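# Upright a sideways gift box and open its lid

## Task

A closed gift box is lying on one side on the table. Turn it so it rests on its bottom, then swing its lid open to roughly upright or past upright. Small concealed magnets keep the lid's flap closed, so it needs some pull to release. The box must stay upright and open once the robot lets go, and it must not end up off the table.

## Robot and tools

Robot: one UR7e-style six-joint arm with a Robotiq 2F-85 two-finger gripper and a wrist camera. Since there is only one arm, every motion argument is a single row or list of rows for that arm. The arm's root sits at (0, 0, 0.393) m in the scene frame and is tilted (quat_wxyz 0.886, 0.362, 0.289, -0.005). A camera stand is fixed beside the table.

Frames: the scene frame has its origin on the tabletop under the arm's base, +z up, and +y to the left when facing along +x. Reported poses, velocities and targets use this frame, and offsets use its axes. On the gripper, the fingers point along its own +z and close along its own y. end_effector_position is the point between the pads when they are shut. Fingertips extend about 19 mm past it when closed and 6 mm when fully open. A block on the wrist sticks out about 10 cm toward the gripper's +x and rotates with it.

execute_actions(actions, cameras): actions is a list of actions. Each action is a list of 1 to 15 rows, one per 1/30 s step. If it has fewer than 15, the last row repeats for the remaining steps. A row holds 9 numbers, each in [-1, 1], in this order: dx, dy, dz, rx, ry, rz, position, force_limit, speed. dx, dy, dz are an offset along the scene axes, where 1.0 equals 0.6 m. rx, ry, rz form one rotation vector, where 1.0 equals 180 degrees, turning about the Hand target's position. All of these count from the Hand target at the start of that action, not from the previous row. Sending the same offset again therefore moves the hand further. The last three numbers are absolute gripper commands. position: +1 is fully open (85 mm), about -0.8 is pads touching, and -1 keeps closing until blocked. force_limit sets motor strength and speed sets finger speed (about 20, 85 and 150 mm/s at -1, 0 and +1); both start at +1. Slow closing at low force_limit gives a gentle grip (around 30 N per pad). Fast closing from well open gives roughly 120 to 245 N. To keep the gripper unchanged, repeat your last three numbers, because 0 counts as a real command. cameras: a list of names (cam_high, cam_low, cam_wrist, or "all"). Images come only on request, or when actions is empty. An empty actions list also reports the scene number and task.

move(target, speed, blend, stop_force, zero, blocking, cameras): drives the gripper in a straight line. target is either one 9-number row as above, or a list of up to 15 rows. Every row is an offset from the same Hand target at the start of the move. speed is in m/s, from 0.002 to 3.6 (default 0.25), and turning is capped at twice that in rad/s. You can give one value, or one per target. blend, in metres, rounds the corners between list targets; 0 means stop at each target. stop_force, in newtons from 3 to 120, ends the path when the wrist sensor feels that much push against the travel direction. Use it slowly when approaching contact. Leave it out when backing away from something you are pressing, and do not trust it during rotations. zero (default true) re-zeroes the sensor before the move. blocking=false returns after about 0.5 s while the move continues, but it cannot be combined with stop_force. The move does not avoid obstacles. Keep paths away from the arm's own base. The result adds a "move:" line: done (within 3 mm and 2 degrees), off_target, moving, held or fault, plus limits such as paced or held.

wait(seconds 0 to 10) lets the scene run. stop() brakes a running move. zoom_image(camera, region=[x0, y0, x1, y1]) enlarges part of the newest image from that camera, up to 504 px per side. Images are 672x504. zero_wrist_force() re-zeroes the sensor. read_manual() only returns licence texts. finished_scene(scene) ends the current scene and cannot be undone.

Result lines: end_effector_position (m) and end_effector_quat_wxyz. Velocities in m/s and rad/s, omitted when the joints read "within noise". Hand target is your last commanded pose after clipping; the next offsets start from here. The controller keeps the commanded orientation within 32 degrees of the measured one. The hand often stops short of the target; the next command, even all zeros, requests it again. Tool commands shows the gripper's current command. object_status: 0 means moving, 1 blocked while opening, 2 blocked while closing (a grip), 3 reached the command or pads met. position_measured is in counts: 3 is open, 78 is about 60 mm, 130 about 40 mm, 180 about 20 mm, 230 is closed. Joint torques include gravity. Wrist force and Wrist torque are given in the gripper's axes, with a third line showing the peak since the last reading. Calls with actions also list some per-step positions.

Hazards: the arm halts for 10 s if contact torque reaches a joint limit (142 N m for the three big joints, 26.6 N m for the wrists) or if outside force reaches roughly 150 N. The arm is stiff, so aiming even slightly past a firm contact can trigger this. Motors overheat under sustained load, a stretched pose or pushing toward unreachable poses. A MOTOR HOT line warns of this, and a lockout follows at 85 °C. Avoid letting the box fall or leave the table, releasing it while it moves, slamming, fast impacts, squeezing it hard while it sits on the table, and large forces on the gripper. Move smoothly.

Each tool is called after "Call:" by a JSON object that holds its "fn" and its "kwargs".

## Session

Call:
{"fn": "execute_actions", "kwargs": {"actions": []}}

Scene clock: 0.00 s.
end_effector_position=(+0.5037, -0.3428, +0.3797) position_measured=3 object_status=3 end_effector_quat_wxyz=(-0.139, +0.436, +0.854, +0.246)
Joint positions: [-1.035 -2.19 1.839 -1.655 -1.184 -0.177]
Joint velocities: within noise
Joint torques (N m): no reading
Wrist force (N): no reading
Wrist torque (N m): no reading
Wrist force, peak (N): no reading
Hand target: +0.5037, -0.3428, +0.3797; -0.139, +0.436, +0.854, +0.246
Tool commands: gripper/position=+1.0 gripper/force_limit=+1.0 gripper/speed=+1.0

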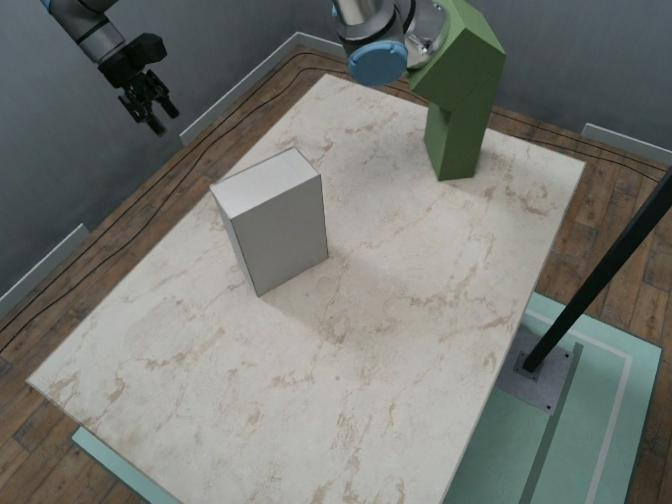

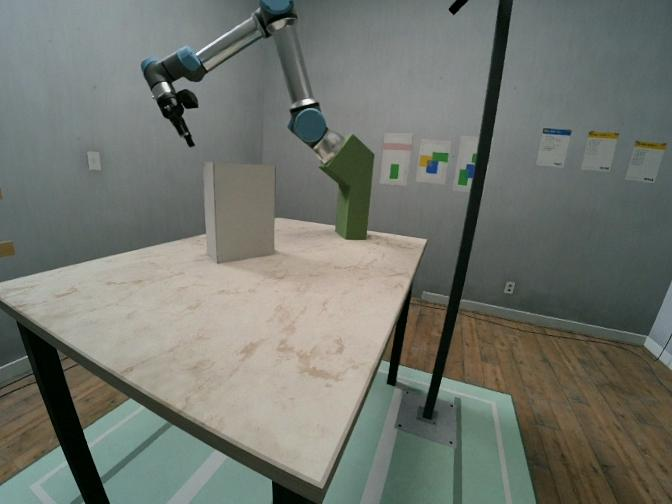

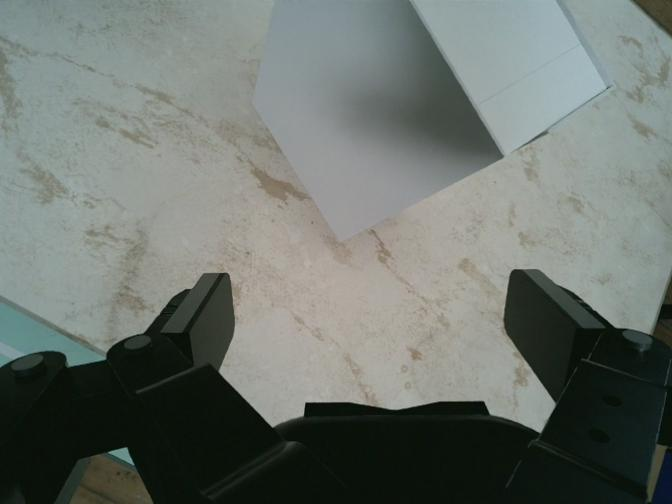

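Call:
{"fn": "zoom_image", "kwargs": {"camera": "cam_high", "region": [200, 130, 350, 310]}}

Call:
{"fn": "zoom_image", "kwargs": {"camera": "cam_low", "region": [190, 150, 290, 270]}}

Call:
{"fn": "zoom_image", "kwargs": {"camera": "cam_wrist", "region": [230, 0, 640, 260]}}

Scaled by 2.800 from the camera's 672x504 image, which has a finer 960x720 frame.

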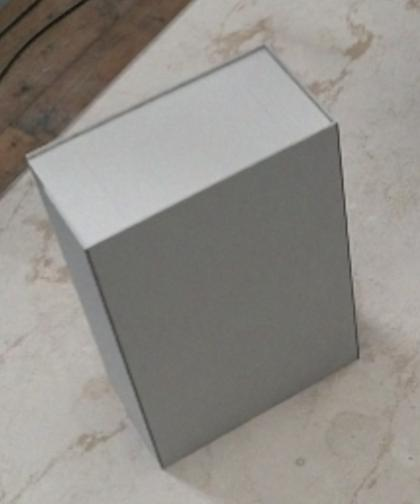

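Scaled by 4.200 from the camera's 672x504 image, which has a finer 960x720 frame.

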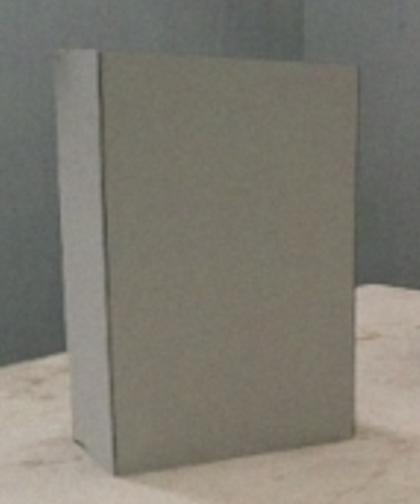

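Scaled by 1.229 from the camera's 672x504 image, which has a finer 960x720 frame.

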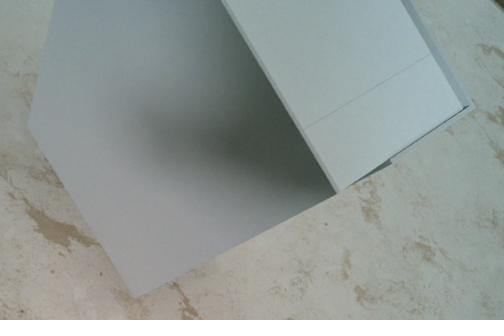

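Call:
{"fn": "zoom_image", "kwargs": {"camera": "cam_wrist", "region": [480, 60, 630, 170]}}

Call:
{"fn": "zoom_image", "kwargs": {"camera": "cam_high", "region": [205, 140, 275, 230]}}

Call:
{"fn": "zoom_image", "kwargs": {"camera": "cam_high", "region": [270, 140, 335, 210]}}

Scaled by 3.360 from the camera's 672x504 image, which has a finer 960x720 frame.

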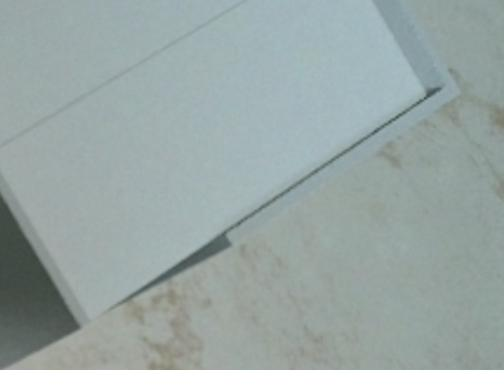

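Scaled by 5.600 from the camera's 672x504 image, which has a finer 960x720 frame.

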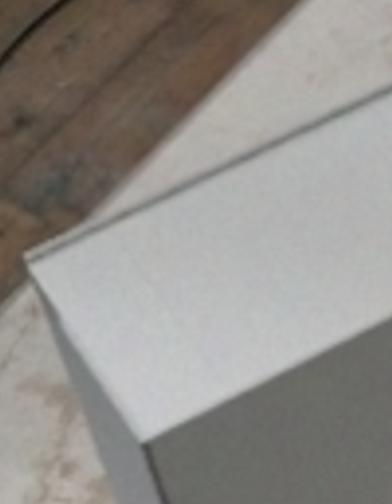

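Scaled by 7.200 from the camera's 672x504 image, which has a finer 960x720 frame.

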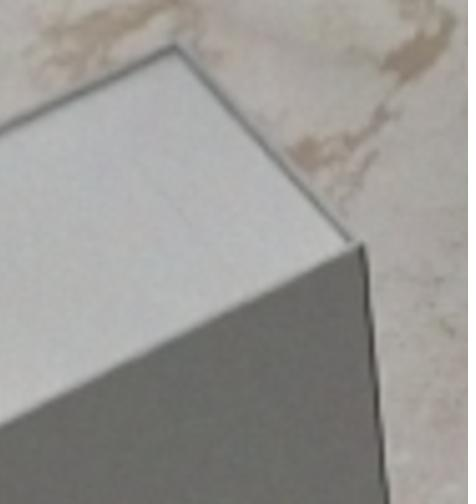

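Call:
{"fn": "move", "kwargs": {"target": [[0.1938, 0.0213, -0.0828, 0.0647, 0.2176, 0.2139, -1, -1, 0], [0.2205, 0.2053, -0.2995, 0.0647, 0.2176, 0.2139, -1, -1, 0]], "speed": [0.35, 0.25], "blend": [0.02, 0], "cameras": ["all"]}}

Call:
{"fn": "zoom_image", "kwargs": {"camera": "cam_wrist", "region": [150, 0, 560, 340]}}

Scene clock: 709.43 s.
end_effector_position=(+0.6360, -0.2197, +0.2001) position_measured=232 object_status=3 end_effector_quat_wxyz=(-0.525, +0.176, +0.825, +0.113)
Joint positions: [-0.338 -1.071 0.855 -1.02 -1.875 0.359]
Joint torques (N m): [38.79 -48.4 -26.97 -0.29 3.67 1.55]
Wrist force (N): [-0.3 0.3 -0.3]
Wrist torque (N m): [-0.01 0.09 -0.08]
Wrist force, peak (N): [-1.4 1.8 0.6]
Hand target: +0.6360, -0.2196, +0.2000; -0.525, +0.176, +0.825, +0.113
Off the commanded pose: 0.000 m, 0 deg.
move: done

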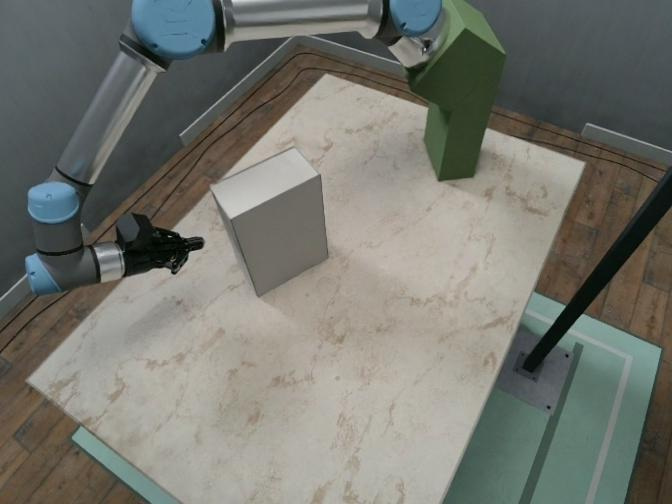

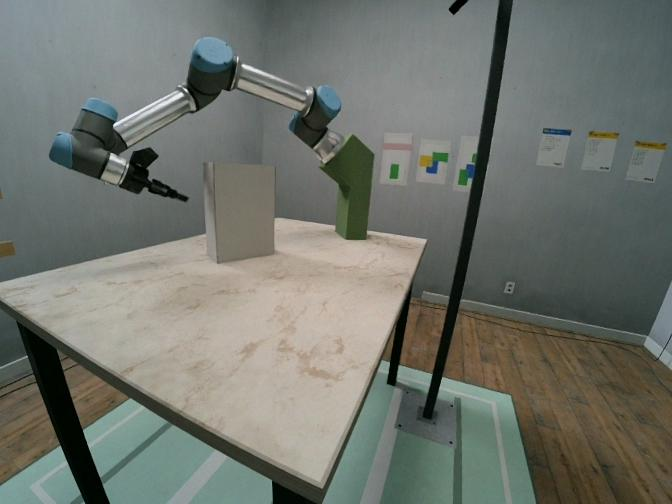

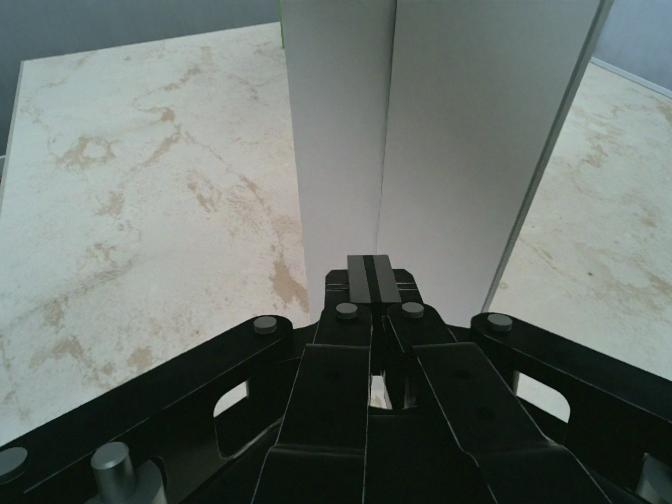

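Scaled by 1.229 from the camera's 672x504 image, which has a finer 960x720 frame.

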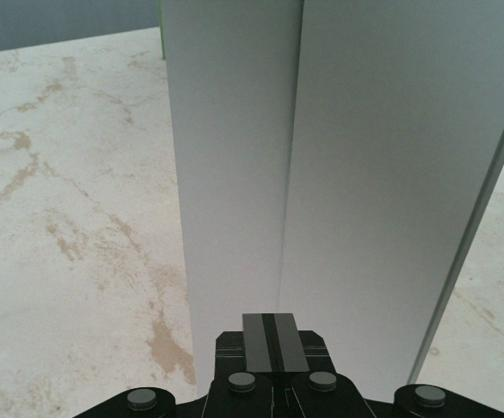

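Call:
{"fn": "wait", "kwargs": {"seconds": 0, "cameras": ["all"]}}

Scene clock: 746.87 s.
end_effector_position=(+0.6360, -0.2196, +0.2000) position_measured=232 object_status=3 end_effector_quat_wxyz=(-0.525, +0.176, +0.825, +0.113)
Joint positions: [-0.338 -1.071 0.855 -1.02 -1.875 0.359]
Joint torques (N m): [40.03 -48.94 -27.07 -0.27 3.68 1.47]
Wrist force (N): [-0.3 0.4 -0.4]
Wrist torque (N m): [0.01 0.10 -0.08]
Wrist force, peak (N): [-0.4 0.5 -0.6]
Hand target: +0.6360, -0.2196, +0.2000; -0.525, +0.176, +0.825, +0.113
Tool commands: gripper/position=-1.0 gripper/force_limit=-1.0 gripper/speed=+0.0
Off the commanded pose: 0.000 m, 0 deg.

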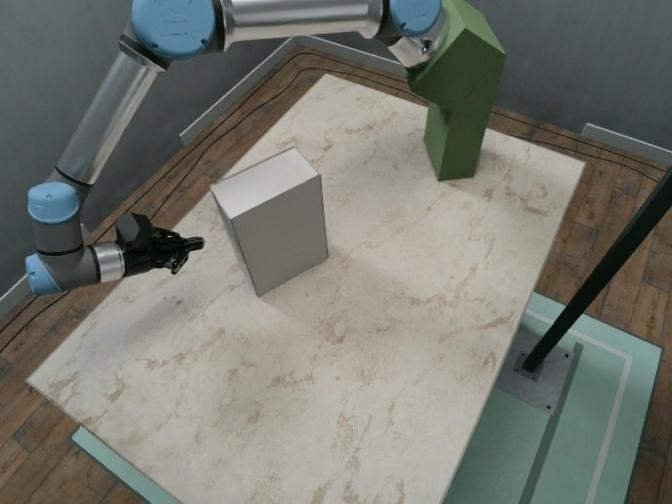

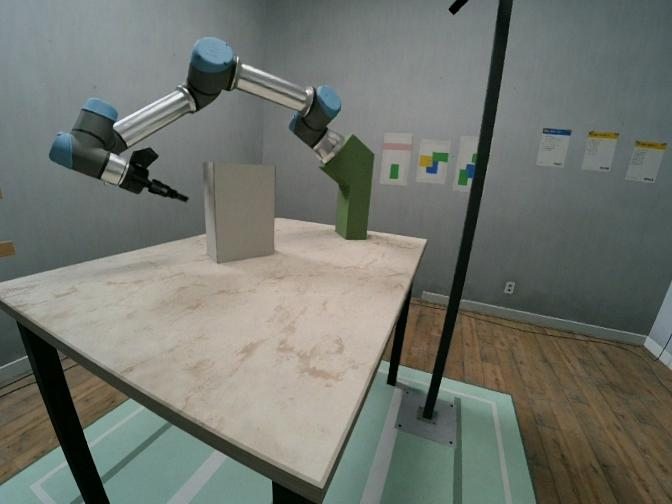

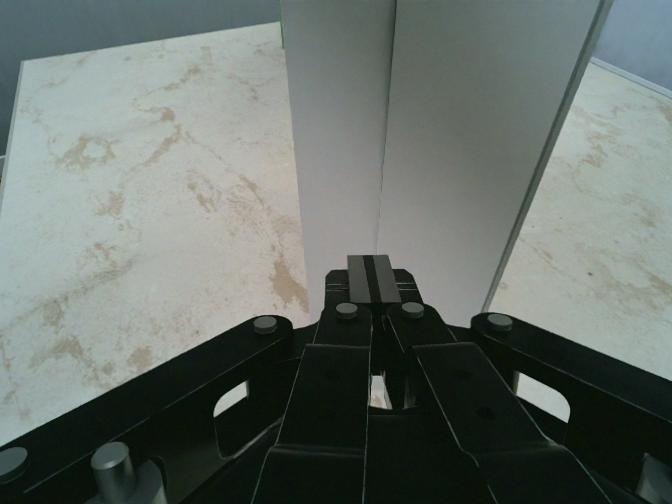

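Call:
{"fn": "move", "kwargs": {"target": [-0.0587, 0.0116, 0, 0, 0, 0, -1, -1, 0], "speed": 0.1, "cameras": ["cam_wrist"]}}

Scene clock: 802.40 s.
end_effector_position=(+0.6008, -0.2127, +0.2000) position_measured=232 object_status=3 end_effector_quat_wxyz=(-0.525, +0.176, +0.825, +0.113)
Joint positions: [-0.356 -1.161 1.048 -1.128 -1.88 0.341]
Joint torques (N m): [12.89 -62.82 -2.97 -0.43 -2.36 -1.82]
Wrist force (N): [-0.3 0.3 -0.5]
Wrist torque (N m): [-0.01 0.08 0.07]
Wrist force, peak (N): [-0.3 0.6 -1.3]
Hand target: +0.6008, -0.2127, +0.2000; -0.525, +0.176, +0.825, +0.113
Off the commanded pose: 0.000 m, 0 deg.
move: done
Images, in order (width x height): cam_wrist 672x504.

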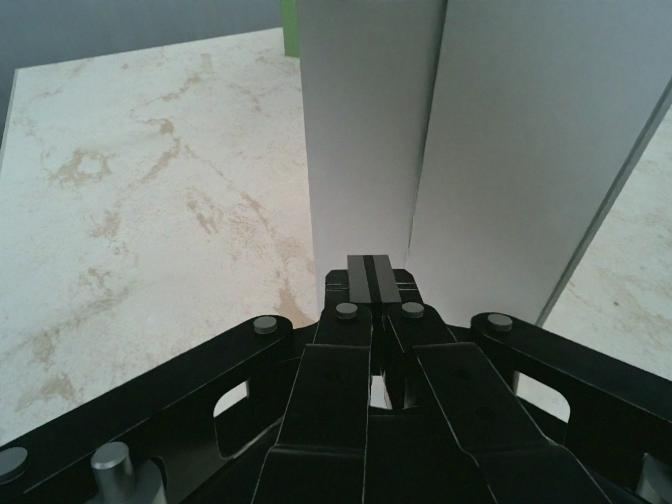

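Call:
{"fn": "zoom_image", "kwargs": {"camera": "cam_wrist", "region": [280, 0, 480, 280]}}

Scaled by 1.800 from the camera's 672x504 image, which has a finer 960x720 frame.

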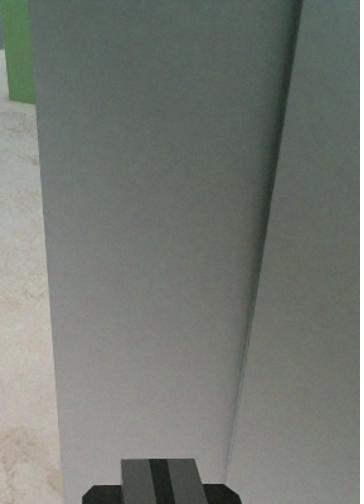

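Call:
{"fn": "wait", "kwargs": {"seconds": 0, "cameras": ["cam_high"]}}

Call:
{"fn": "zoom_image", "kwargs": {"camera": "cam_high", "region": [200, 145, 270, 230]}}

Scene clock: 844.63 s.
end_effector_position=(+0.6008, -0.2127, +0.2000) position_measured=232 object_status=3 end_effector_quat_wxyz=(-0.525, +0.176, +0.825, +0.113)
Joint positions: [-0.356 -1.161 1.048 -1.128 -1.881 0.341]
Joint torques (N m): [12.79 -62.86 -2.01 -0.36 -2.46 -1.71]
Wrist force (N): [-0.4 0.3 -0.3]
Wrist torque (N m): [-0.01 0.10 0.07]
Wrist force, peak (N): [-0.3 0.7 -0.4]
Hand target: +0.6008, -0.2127, +0.2000; -0.525, +0.176, +0.825, +0.113
Tool commands: gripper/position=-1.0 gripper/force_limit=-1.0 gripper/speed=+0.0
Off the commanded pose: 0.000 m, 0 deg.
Images, in order (width x height): cam_high 672x504.

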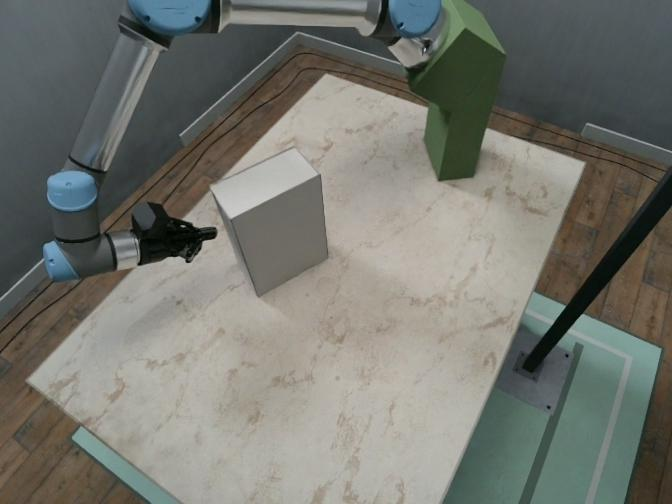

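Scaled by 5.929 from the camera's 672x504 image, which has a finer 960x720 frame.

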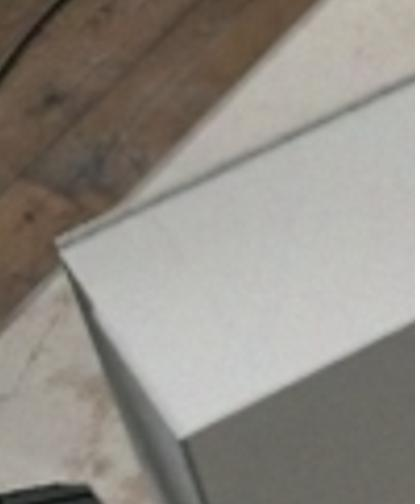

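Call:
{"fn": "move", "kwargs": {"target": [-0.0122, 0.0054, -0.1667, 0, 0, 0, -1, -1, 0], "speed": 0.12, "cameras": ["cam_wrist"]}}

Call:
{"fn": "move", "kwargs": {"target": [-0.0503, 0.0225, 0, 0, 0, 0, -1, -1, 0], "speed": 0.008, "stop_force": 3, "cameras": ["cam_wrist"]}}

Scene clock: 898.50 s.
end_effector_position=(+0.5934, -0.2094, +0.1001) position_measured=232 object_status=3 end_effector_quat_wxyz=(-0.525, +0.176, +0.825, +0.113)
Joint positions: [-0.416 -1.014 0.991 -1.238 -1.899 0.281]
Joint torques (N m): [12.95 -47.27 -23.96 -0.33 -2.49 -1.7]
Wrist force (N): [-0.2 0.3 -0.7]
Wrist torque (N m): [0.00 0.06 0.08]
Wrist force, peak (N): [1.1 0.3 -1.3]
Hand target: +0.5934, -0.2094, +0.1000; -0.525, +0.176, +0.825, +0.113
Off the commanded pose: 0.000 m, 0 deg.
move: done
Images, in order (width x height): cam_wrist 672x504.

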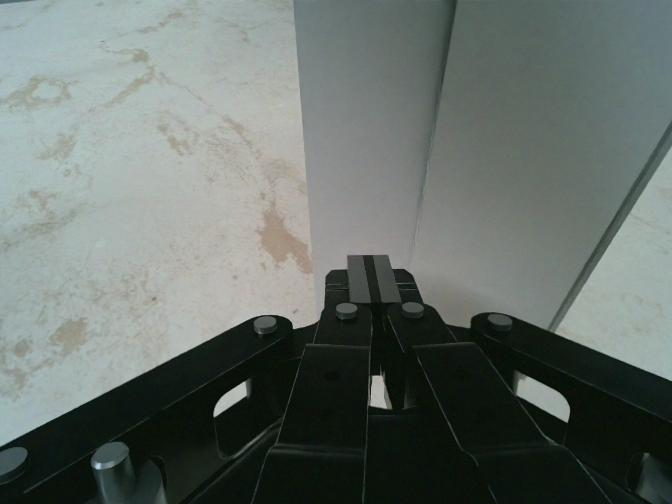

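Scene clock: 903.43 s.
end_effector_position=(+0.5633, -0.1959, +0.1000) position_measured=232 object_status=3 end_effector_quat_wxyz=(-0.525, +0.176, +0.825, +0.113)
Joint positions: [-0.425 -1.074 1.146 -1.336 -1.902 0.272]
Joint torques (N m): [11.83 -61.3 1.48 -0.08 -2.44 -1.8]
Wrist force (N): [-1.2 0.0 -1.6]
Wrist torque (N m): [-0.03 0.05 0.10]
Wrist force, peak (N): [-1.7 0.2 -1.7]
Hand target: +0.5633, -0.1959, +0.1000; -0.525, +0.176, +0.825, +0.113
Off the commanded pose: 0.000 m, 0 deg.
move: done
Images, in order (width x height): cam_wrist 672x504.

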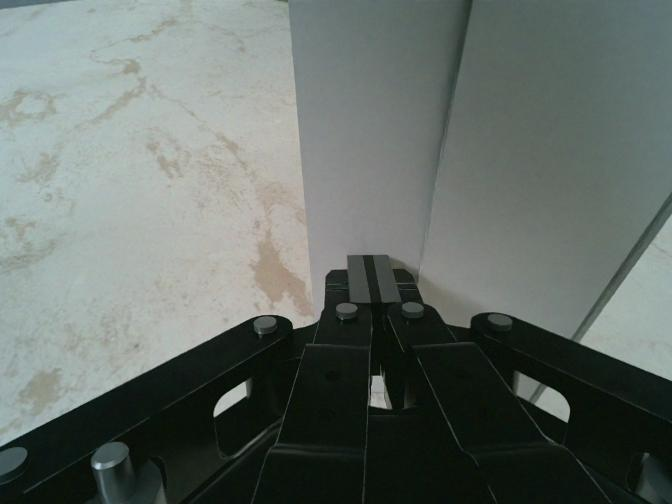

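Call:
{"fn": "wait", "kwargs": {"seconds": 0, "cameras": ["cam_high"]}}

Call:
{"fn": "zoom_image", "kwargs": {"camera": "cam_high", "region": [190, 130, 350, 310]}}

Scene clock: 941.33 s.
end_effector_position=(+0.5633, -0.1959, +0.1000) position_measured=232 object_status=3 end_effector_quat_wxyz=(-0.525, +0.176, +0.825, +0.113)
Joint positions: [-0.425 -1.074 1.146 -1.336 -1.902 0.272]
Joint torques (N m): [12.39 -61.85 1.23 0.12 -2.39 -1.73]
Wrist force (N): [-1.2 0.0 -1.6]
Wrist torque (N m): [-0.03 0.05 0.10]
Wrist force, peak (N): [-1.4 0.0 -1.9]
Hand target: +0.5633, -0.1959, +0.1000; -0.525, +0.176, +0.825, +0.113
Tool commands: gripper/position=-1.0 gripper/force_limit=-1.0 gripper/speed=+0.0
Off the commanded pose: 0.000 m, 0 deg.
Images, in order (width x height): cam_high 672x504.

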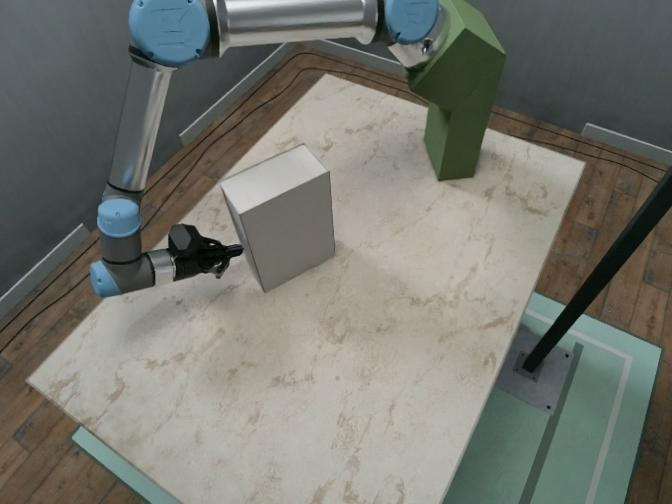

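Scaled by 2.800 from the camera's 672x504 image, which has a finer 960x720 frame.

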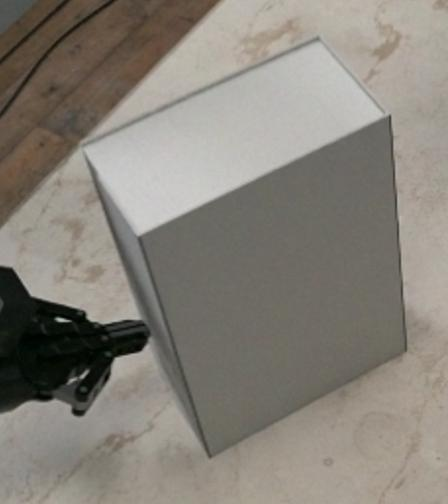

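Call:
{"fn": "move", "kwargs": {"target": [0, 0, 0, 0, 0, 0, -0.08, -1, -1], "speed": 0.05, "cameras": ["cam_wrist", "cam_high"]}}

Scene clock: 957.90 s.
end_effector_position=(+0.5633, -0.1959, +0.1000) position_measured=139 object_status=0 end_effector_quat_wxyz=(-0.525, +0.176, +0.825, +0.113)
Joint positions: [-0.425 -1.074 1.146 -1.336 -1.902 0.272]
Joint torques (N m): [14.16 -57.4 -2.16 0.04 -1.71 -1.57]
Wrist force (N): [-0.5 -0.1 -0.6]
Wrist torque (N m): [-0.02 0.08 0.09]
Wrist force, peak (N): [-1.0 -0.3 -2.2]
Hand target: +0.5633, -0.1959, +0.1000; -0.525, +0.176, +0.825, +0.113
Off the commanded pose: 0.000 m, 0 deg.
move: done
Images, in order (width x height): cam_high 672x504, cam_wrist 672x504.

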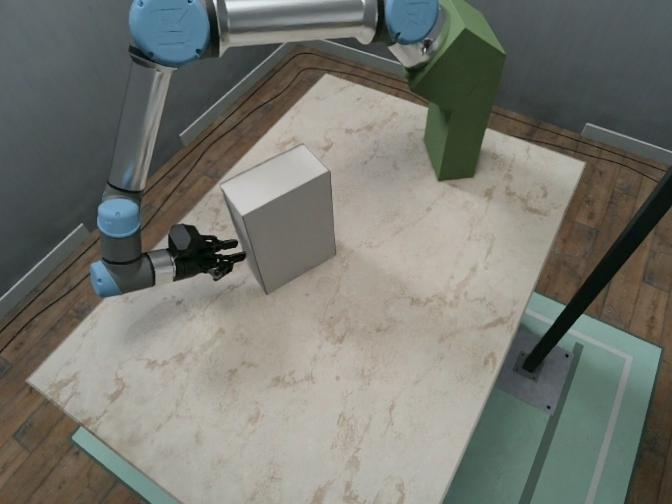

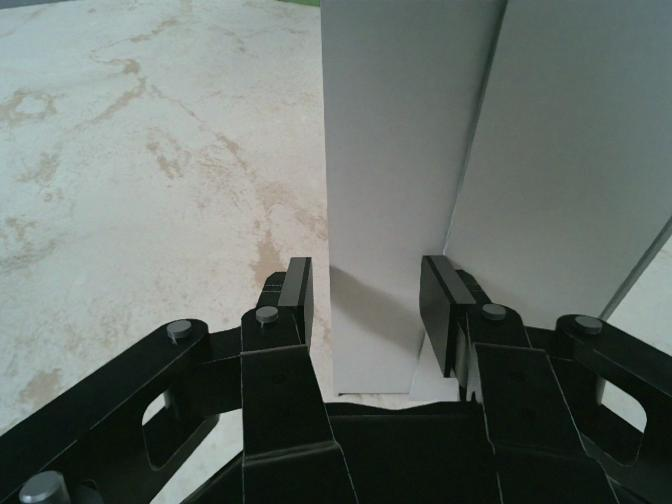

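Call:
{"fn": "zoom_image", "kwargs": {"camera": "cam_wrist", "region": [300, 180, 520, 410]}}

Call:
{"fn": "zoom_image", "kwargs": {"camera": "cam_high", "region": [190, 130, 350, 310]}}

Scaled by 2.191 from the camera's 672x504 image, which has a finer 960x720 frame.

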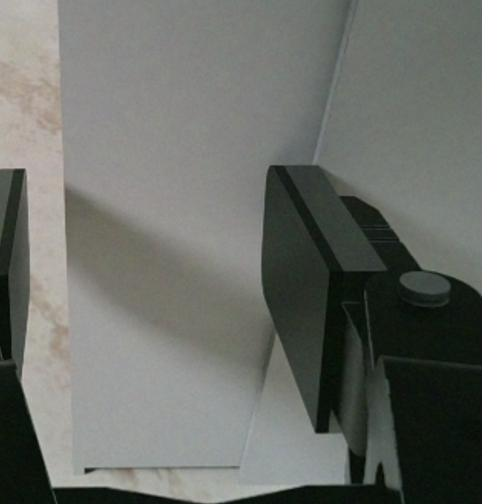

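Scaled by 2.800 from the camera's 672x504 image, which has a finer 960x720 frame.

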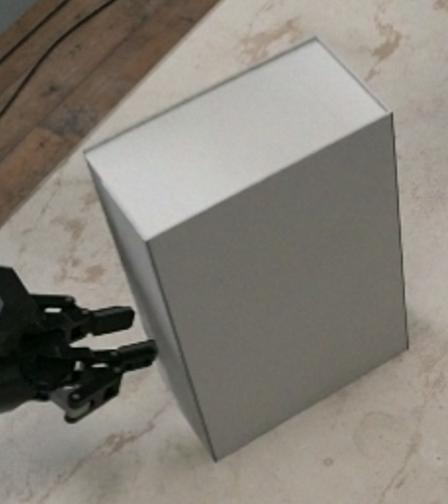

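Call:
{"fn": "move", "kwargs": {"target": [[0.137, -0.0612, 0, 0, 0, 0, -1, -1, -1], [0.137, -0.0612, 0.5833, -0.0736, -0.1648, 0, -1, -1, -1], [-0.0308, 0.0285, 0.5833, -0.1473, -0.3297, 0, -1, -1, -1]], "speed": [0.12, 0.3, 0.3], "blend": [0.03, 0.05, 0], "cameras": ["cam_wrist", "cam_high"]}}

Scene clock: 1137.40 s.
end_effector_position=(+0.5448, -0.1788, +0.4500) position_measured=230 object_status=3 end_effector_quat_wxyz=(+0.001, +0.208, +0.978, +0.001)
Joint positions: [0.2 -2.025 2.098 -2.233 -2.386 0.346]
Joint torques (N m): [20.21 -27.23 -3.43 -3.16 -3.11 -1.71]
Wrist force (N): [0.2 -0.2 1.0]
Wrist torque (N m): [-0.03 -0.05 -0.04]
Wrist force, peak (N): [-2.8 0.5 0.5]
Hand target: +0.5448, -0.1788, +0.4500; +0.001, +0.208, +0.978, +0.001
Off the commanded pose: 0.000 m, 0 deg.
move: done
Images, in order (width x height): cam_high 672x504, cam_wrist 672x504.

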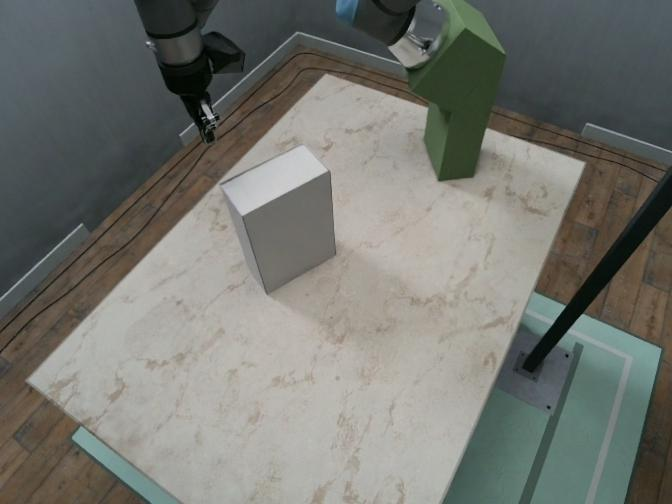

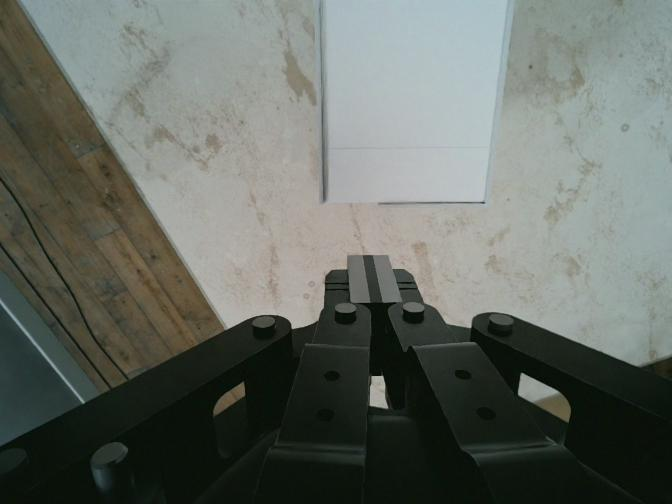

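Call:
{"fn": "zoom_image", "kwargs": {"camera": "cam_wrist", "region": [300, 100, 530, 230]}}

Call:
{"fn": "zoom_image", "kwargs": {"camera": "cam_wrist", "region": [310, 160, 410, 220]}}

Scaled by 2.191 from the camera's 672x504 image, which has a finer 960x720 frame.

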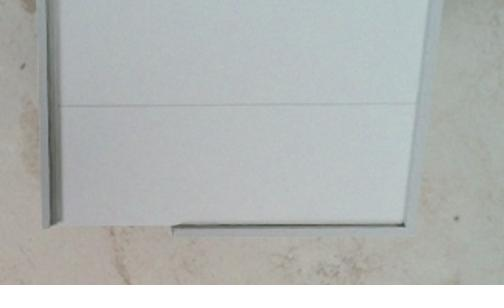

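Scaled by 5.040 from the camera's 672x504 image, which has a finer 960x720 frame.

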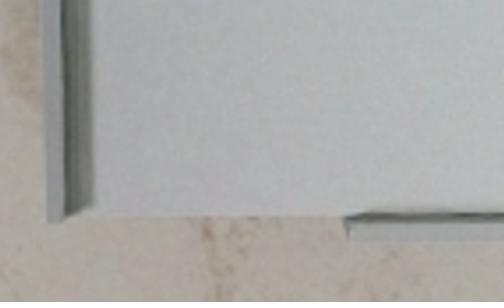

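Call:
{"fn": "move", "kwargs": {"target": [0.0069, -0.0091, -0.1767, 0, 0, 0, -1, -1, -1], "speed": 0.12, "cameras": ["cam_wrist"]}}

Call:
{"fn": "zoom_image", "kwargs": {"camera": "cam_wrist", "region": [290, 180, 460, 300]}}

Scene clock: 1238.87 s.
end_effector_position=(+0.5489, -0.1843, +0.3440) position_measured=230 object_status=3 end_effector_quat_wxyz=(+0.001, +0.208, +0.978, +0.001)
Joint positions: [-0.053 -1.908 2.209 -2.641 -2.226 0.08]
Joint torques (N m): [-0.77 -18.37 0.48 -3.5 2.95 -1.62]
Wrist force (N): [0.2 -0.3 0.9]
Wrist torque (N m): [-0.02 -0.04 -0.03]
Wrist force, peak (N): [0.4 0.0 1.9]
Hand target: +0.5489, -0.1843, +0.3440; +0.001, +0.208, +0.978, +0.001
Off the commanded pose: 0.000 m, 0 deg.
move: done
Images, in order (width x height): cam_wrist 672x504.

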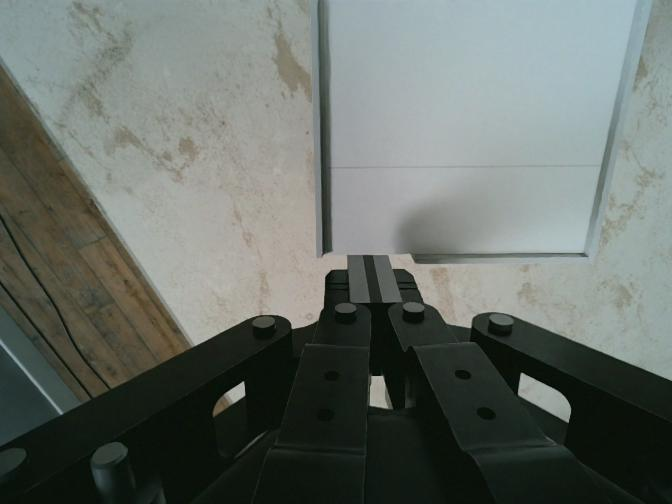

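Scaled by 2.965 from the camera's 672x504 image, which has a finer 960x720 frame.

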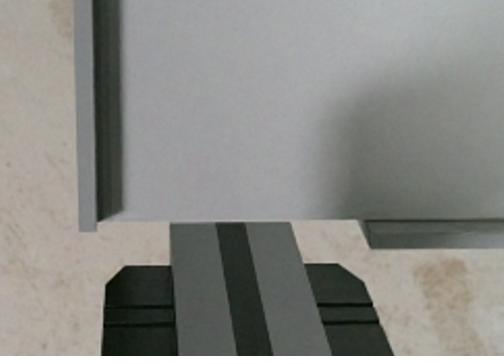

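Call:
{"fn": "move", "kwargs": {"target": [0, 0, -0.05, 0, 0, 0, -1, -1, -1], "speed": 0.008, "stop_force": 3, "cameras": ["cam_wrist"]}}

Call:
{"fn": "zoom_image", "kwargs": {"camera": "cam_wrist", "region": [290, 180, 460, 300]}}

Scene clock: 1279.37 s.
end_effector_position=(+0.5489, -0.1843, +0.3233) position_measured=230 object_status=3 end_effector_quat_wxyz=(+0.001, +0.208, +0.978, +0.001)
Joint positions: [-0.093 -1.874 2.223 -2.71 -2.198 0.045]
Joint torques (N m): [24.96 -35.84 -21.65 -1.49 -3.13 1.56]
Wrist force (N): [0.5 0.2 0.0]
Wrist torque (N m): [0.03 -0.08 -0.03]
Wrist force, peak (N): [0.0 0.5 -14.3]
Hand target: +0.5489, -0.1843, +0.3233; +0.001, +0.208, +0.978, +0.001 (not the last commanded pose)
Off the commanded pose: 0.009 m, 0 deg.
move: contact
Images, in order (width x height): cam_wrist 672x504.

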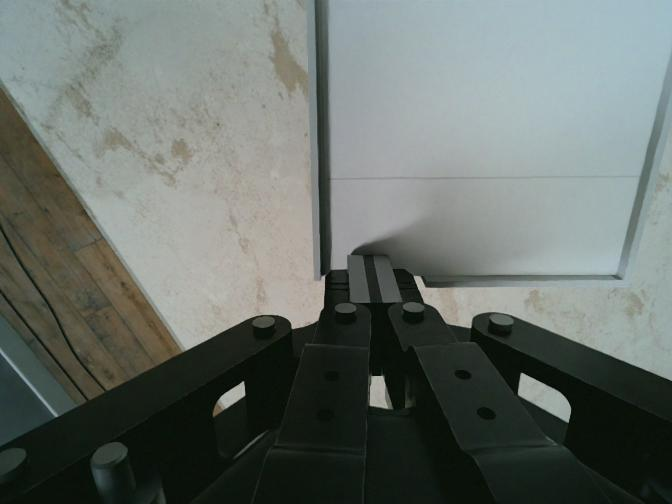

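Scaled by 2.965 from the camera's 672x504 image, which has a finer 960x720 frame.

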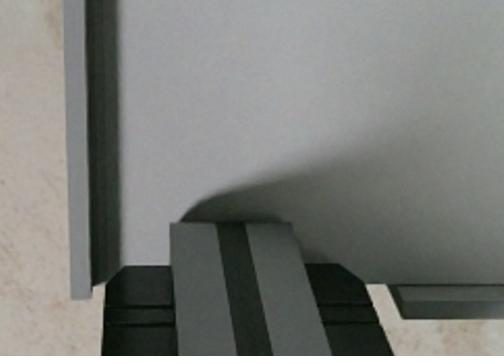

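Call:
{"fn": "move", "kwargs": {"target": [0, 0, 0, 0, 0, 0, -0.216, -1, -1], "speed": 0.05, "cameras": ["cam_wrist"]}}

Call:
{"fn": "zoom_image", "kwargs": {"camera": "cam_wrist", "region": [270, 180, 500, 310]}}

Scene clock: 1325.57 s.
end_effector_position=(+0.5489, -0.1843, +0.3234) position_measured=157 object_status=0 end_effector_quat_wxyz=(+0.001, +0.208, +0.978, +0.001)
Joint positions: [-0.093 -1.874 2.223 -2.71 -2.198 0.045]
Joint torques (N m): [11.51 -17.73 -9.6 -0.02 -2.93 1.45]
Wrist force (N): [0.2 2.1 -9.2]
Wrist torque (N m): [-0.28 -0.02 -0.01]
Wrist force, peak (N): [0.3 0.9 -14.3]
Hand target: +0.5489, -0.1843, +0.3233; +0.001, +0.208, +0.978, +0.001
Off the commanded pose: 0.000 m, 0 deg.
move: done
Images, in order (width x height): cam_wrist 672x504.

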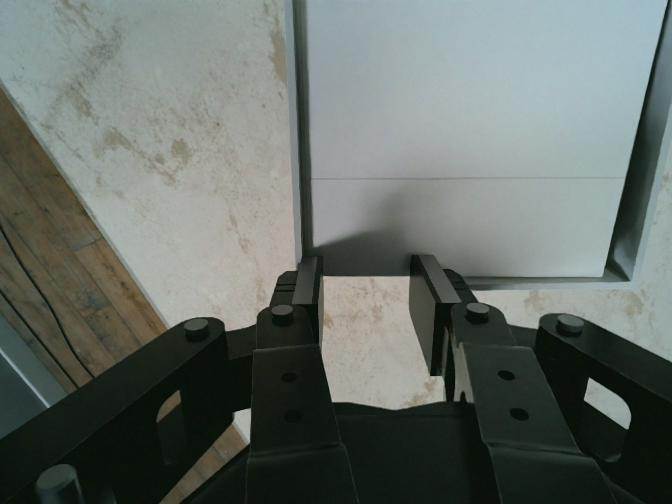

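Scaled by 2.191 from the camera's 672x504 image, which has a finer 960x720 frame.

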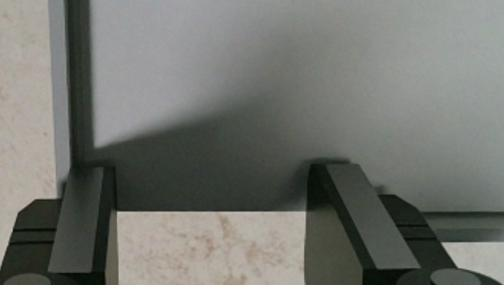

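Call:
{"fn": "move", "kwargs": {"target": [0.0074, 0.0104, -0.0008, 0, 0, 0, 0.08, -1, -1], "speed": 0.01, "cameras": ["cam_wrist"]}}

Call:
{"fn": "zoom_image", "kwargs": {"camera": "cam_wrist", "region": [230, 150, 560, 320]}}

Scene clock: 1348.37 s.
end_effector_position=(+0.5533, -0.1781, +0.3229) position_measured=119 object_status=3 end_effector_quat_wxyz=(+0.001, +0.208, +0.978, +0.001)
Joint positions: [-0.075 -1.855 2.214 -2.711 -2.211 0.061]
Joint torques (N m): [23.87 -19.36 -21.19 -3.67 -3.44 1.41]
Wrist force (N): [0.5 0.8 0.4]
Wrist torque (N m): [0.02 -0.05 -0.15]
Wrist force, peak (N): [-1.8 2.7 -17.2]
Hand target: +0.5534, -0.1780, +0.3229; +0.001, +0.208, +0.978, +0.001
Off the commanded pose: 0.000 m, 0 deg.
move: done
Images, in order (width x height): cam_wrist 672x504.

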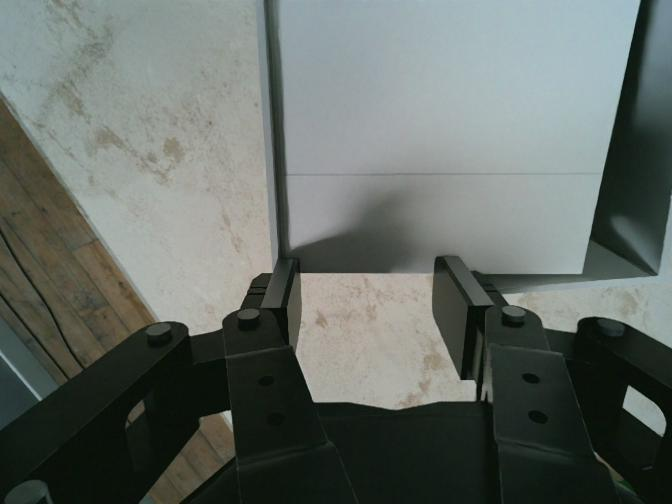

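Scaled by 1.527 from the camera's 672x504 image, which has a finer 960x720 frame.

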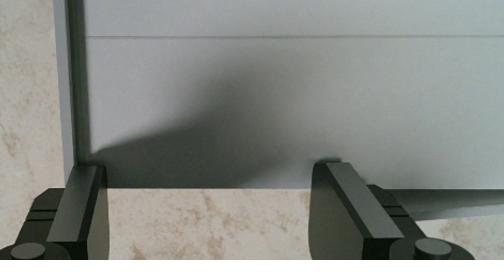

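Call:
{"fn": "move", "kwargs": {"target": [0.0083, 0.0145, -0.0075, 0, 0, 0, 0.5, -1, -1], "speed": 0.011, "cameras": ["cam_wrist"]}}

Scene clock: 1399.20 s.
end_effector_position=(+0.5583, -0.1694, +0.3184) position_measured=66 object_status=3 end_effector_quat_wxyz=(+0.001, +0.208, +0.978, +0.001)
Joint positions: [-0.059 -1.824 2.206 -2.726 -2.222 0.075]
Joint torques (N m): [24.08 -17.91 -20.66 -3.19 -4.04 1.49]
Wrist force (N): [0.6 1.9 -5.6]
Wrist torque (N m): [-0.20 0.00 -0.16]
Wrist force, peak (N): [0.6 1.9 -5.6]
Hand target: +0.5583, -0.1693, +0.3184; +0.001, +0.208, +0.978, +0.001
Off the commanded pose: 0.000 m, 0 deg.
move: done
Images, in order (width x height): cam_wrist 672x504.

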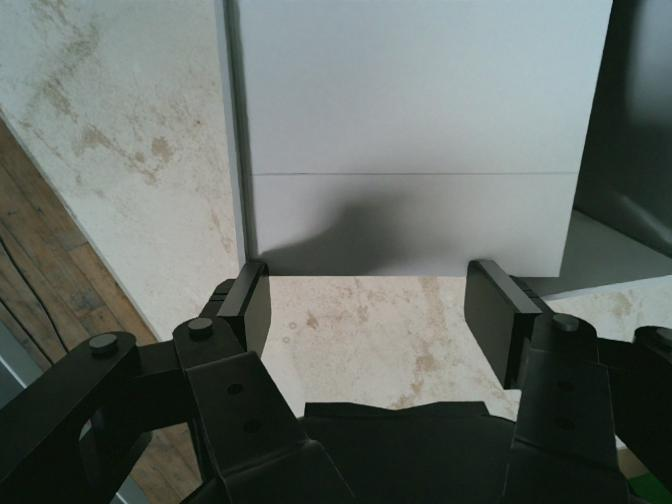

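Call:
{"fn": "move", "kwargs": {"target": [0.0083, 0.0145, -0.0112, 0, 0, 0, 1, -1, -1], "speed": 0.0122, "cameras": ["cam_wrist", "cam_high"]}}

Scene clock: 1404.60 s.
end_effector_position=(+0.5633, -0.1607, +0.3116) position_measured=3 object_status=0 end_effector_quat_wxyz=(+0.001, +0.208, +0.978, +0.000)
Joint positions: [-0.048 -1.789 2.199 -2.747 -2.23 0.085]
Joint torques (N m): [27.03 -21.54 -21.04 -3.42 2.47 1.32]
Wrist force (N): [0.6 0.3 0.8]
Wrist torque (N m): [0.08 -0.10 -0.18]
Wrist force, peak (N): [-0.5 8.5 -31.0]
Hand target: +0.5633, -0.1606, +0.3116; +0.001, +0.208, +0.978, +0.001
Off the commanded pose: 0.000 m, 0 deg.
move: done
Images, in order (width x height): cam_high 672x504, cam_wrist 672x504.

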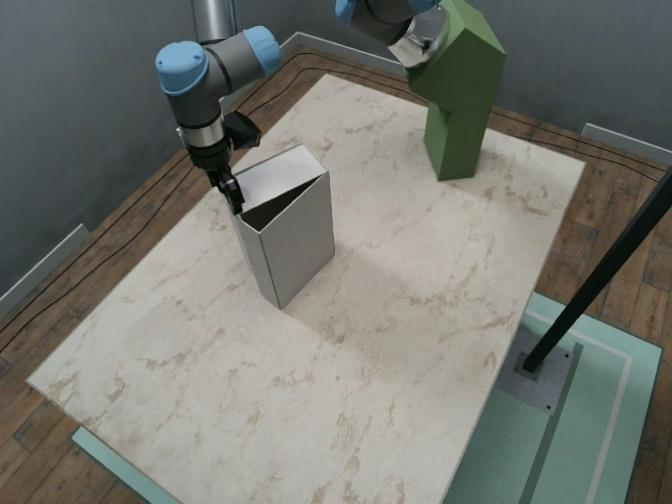

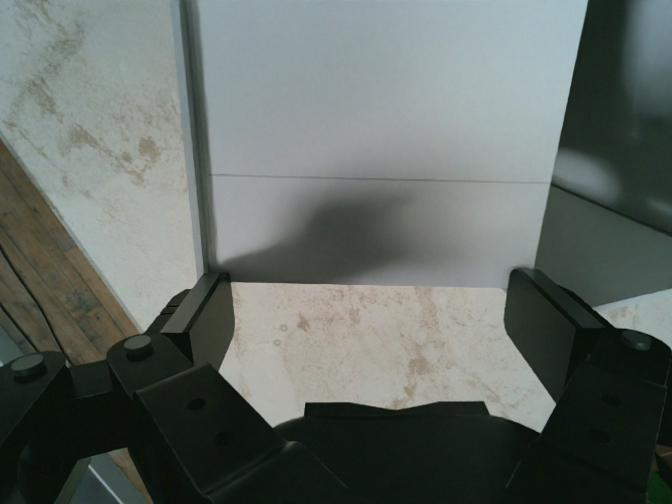

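Call:
{"fn": "move", "kwargs": {"target": [[0, 0, 0.1, 0, 0, 0, 1, -1, -1], [-0.0775, 0.165, 0.1473, 0, 0, 0, -1, -1, 0]], "speed": [0.1, 0.25], "blend": [0.02, 0], "cameras": ["cam_wrist", "cam_high"]}}

Scene clock: 1448.87 s.
end_effector_position=(+0.5168, -0.0616, +0.4000) position_measured=232 object_status=3 end_effector_quat_wxyz=(+0.001, +0.208, +0.978, +0.001)
Joint positions: [0.327 -1.813 2.252 -2.475 -2.451 0.512]
Joint torques (N m): [24.44 -9.73 -22.12 -0.16 -3.04 1.48]
Wrist force (N): [0.8 0.1 0.8]
Wrist torque (N m): [0.04 -0.14 -0.19]
Wrist force, peak (N): [2.6 1.3 0.5]
Hand target: +0.5168, -0.0616, +0.4000; +0.001, +0.208, +0.978, +0.001
Off the commanded pose: 0.000 m, 0 deg.
move: done
Images, in order (width x height): cam_high 672x504, cam_wrist 672x504.

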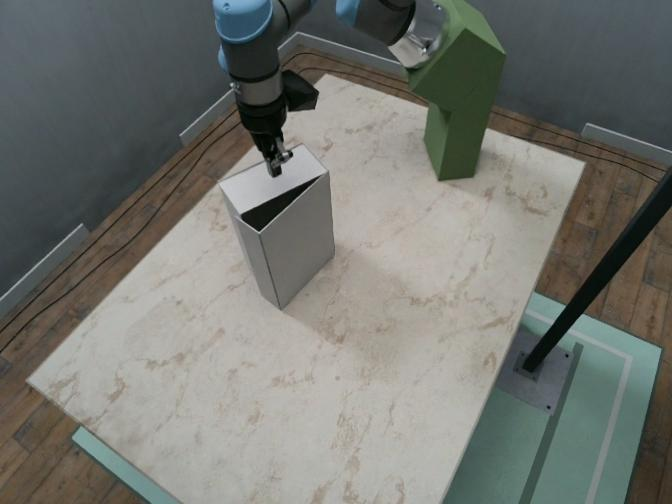

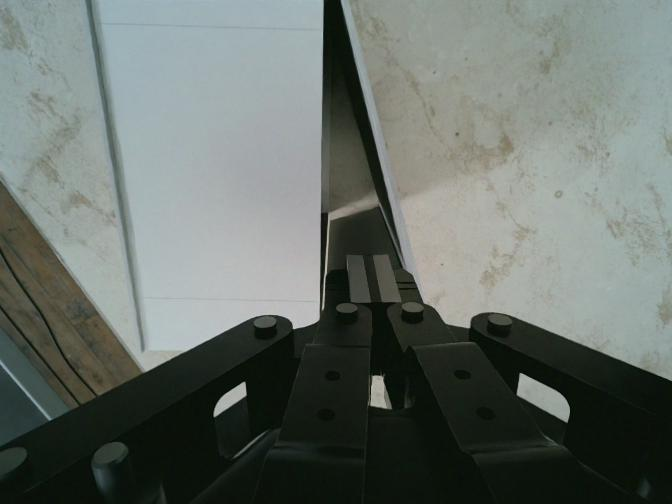

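Call:
{"fn": "move", "kwargs": {"target": [0.009, -0.0043, -0.1133, 0, 0, 0, -1, -1, 0], "speed": 0.15}}

Call:
{"fn": "move", "kwargs": {"target": [0, 0, -0.0533, 0, 0, 0, -1, -1, 0], "speed": 0.015, "stop_force": 4, "cameras": ["cam_wrist"]}}

Scene clock: 1467.67 s.
end_effector_position=(+0.5222, -0.0642, +0.3321) position_measured=232 object_status=3 end_effector_quat_wxyz=(+0.001, +0.208, +0.978, +0.001)
Joint positions: [0.175 -1.703 2.305 -2.784 -2.372 0.316]
Joint torques (N m): [1.97 -14.53 4.16 -3.27 2.93 -1.82]
Wrist force (N): [0.7 0.3 0.9]
Wrist torque (N m): [0.06 -0.11 -0.03]
Wrist force, peak (N): [1.1 0.4 2.1]
Hand target: +0.5222, -0.0642, +0.3320; +0.001, +0.208, +0.978, +0.001
Off the commanded pose: 0.000 m, 0 deg.
move: done

Scene clock: 1470.63 s.
end_effector_position=(+0.5222, -0.0642, +0.3001) position_measured=232 object_status=3 end_effector_quat_wxyz=(+0.001, +0.208, +0.978, +0.001)
Joint positions: [0.111 -1.64 2.322 -2.916 -2.334 0.243]
Joint torques (N m): [3.39 -16.54 5.95 -3.32 2.93 -1.74]
Wrist force (N): [0.9 0.2 0.7]
Wrist torque (N m): [0.06 -0.12 -0.06]
Wrist force, peak (N): [1.1 0.5 1.0]
Hand target: +0.5222, -0.0642, +0.3001; +0.001, +0.208, +0.978, +0.001
Off the commanded pose: 0.000 m, 0 deg.
move: done
Images, in order (width x height): cam_wrist 672x504.

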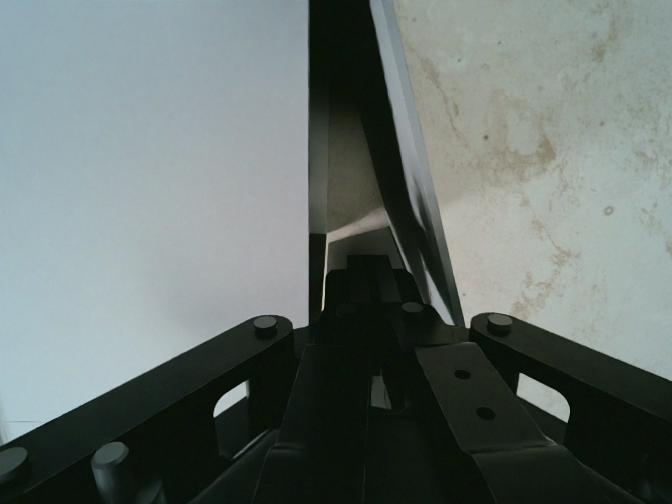

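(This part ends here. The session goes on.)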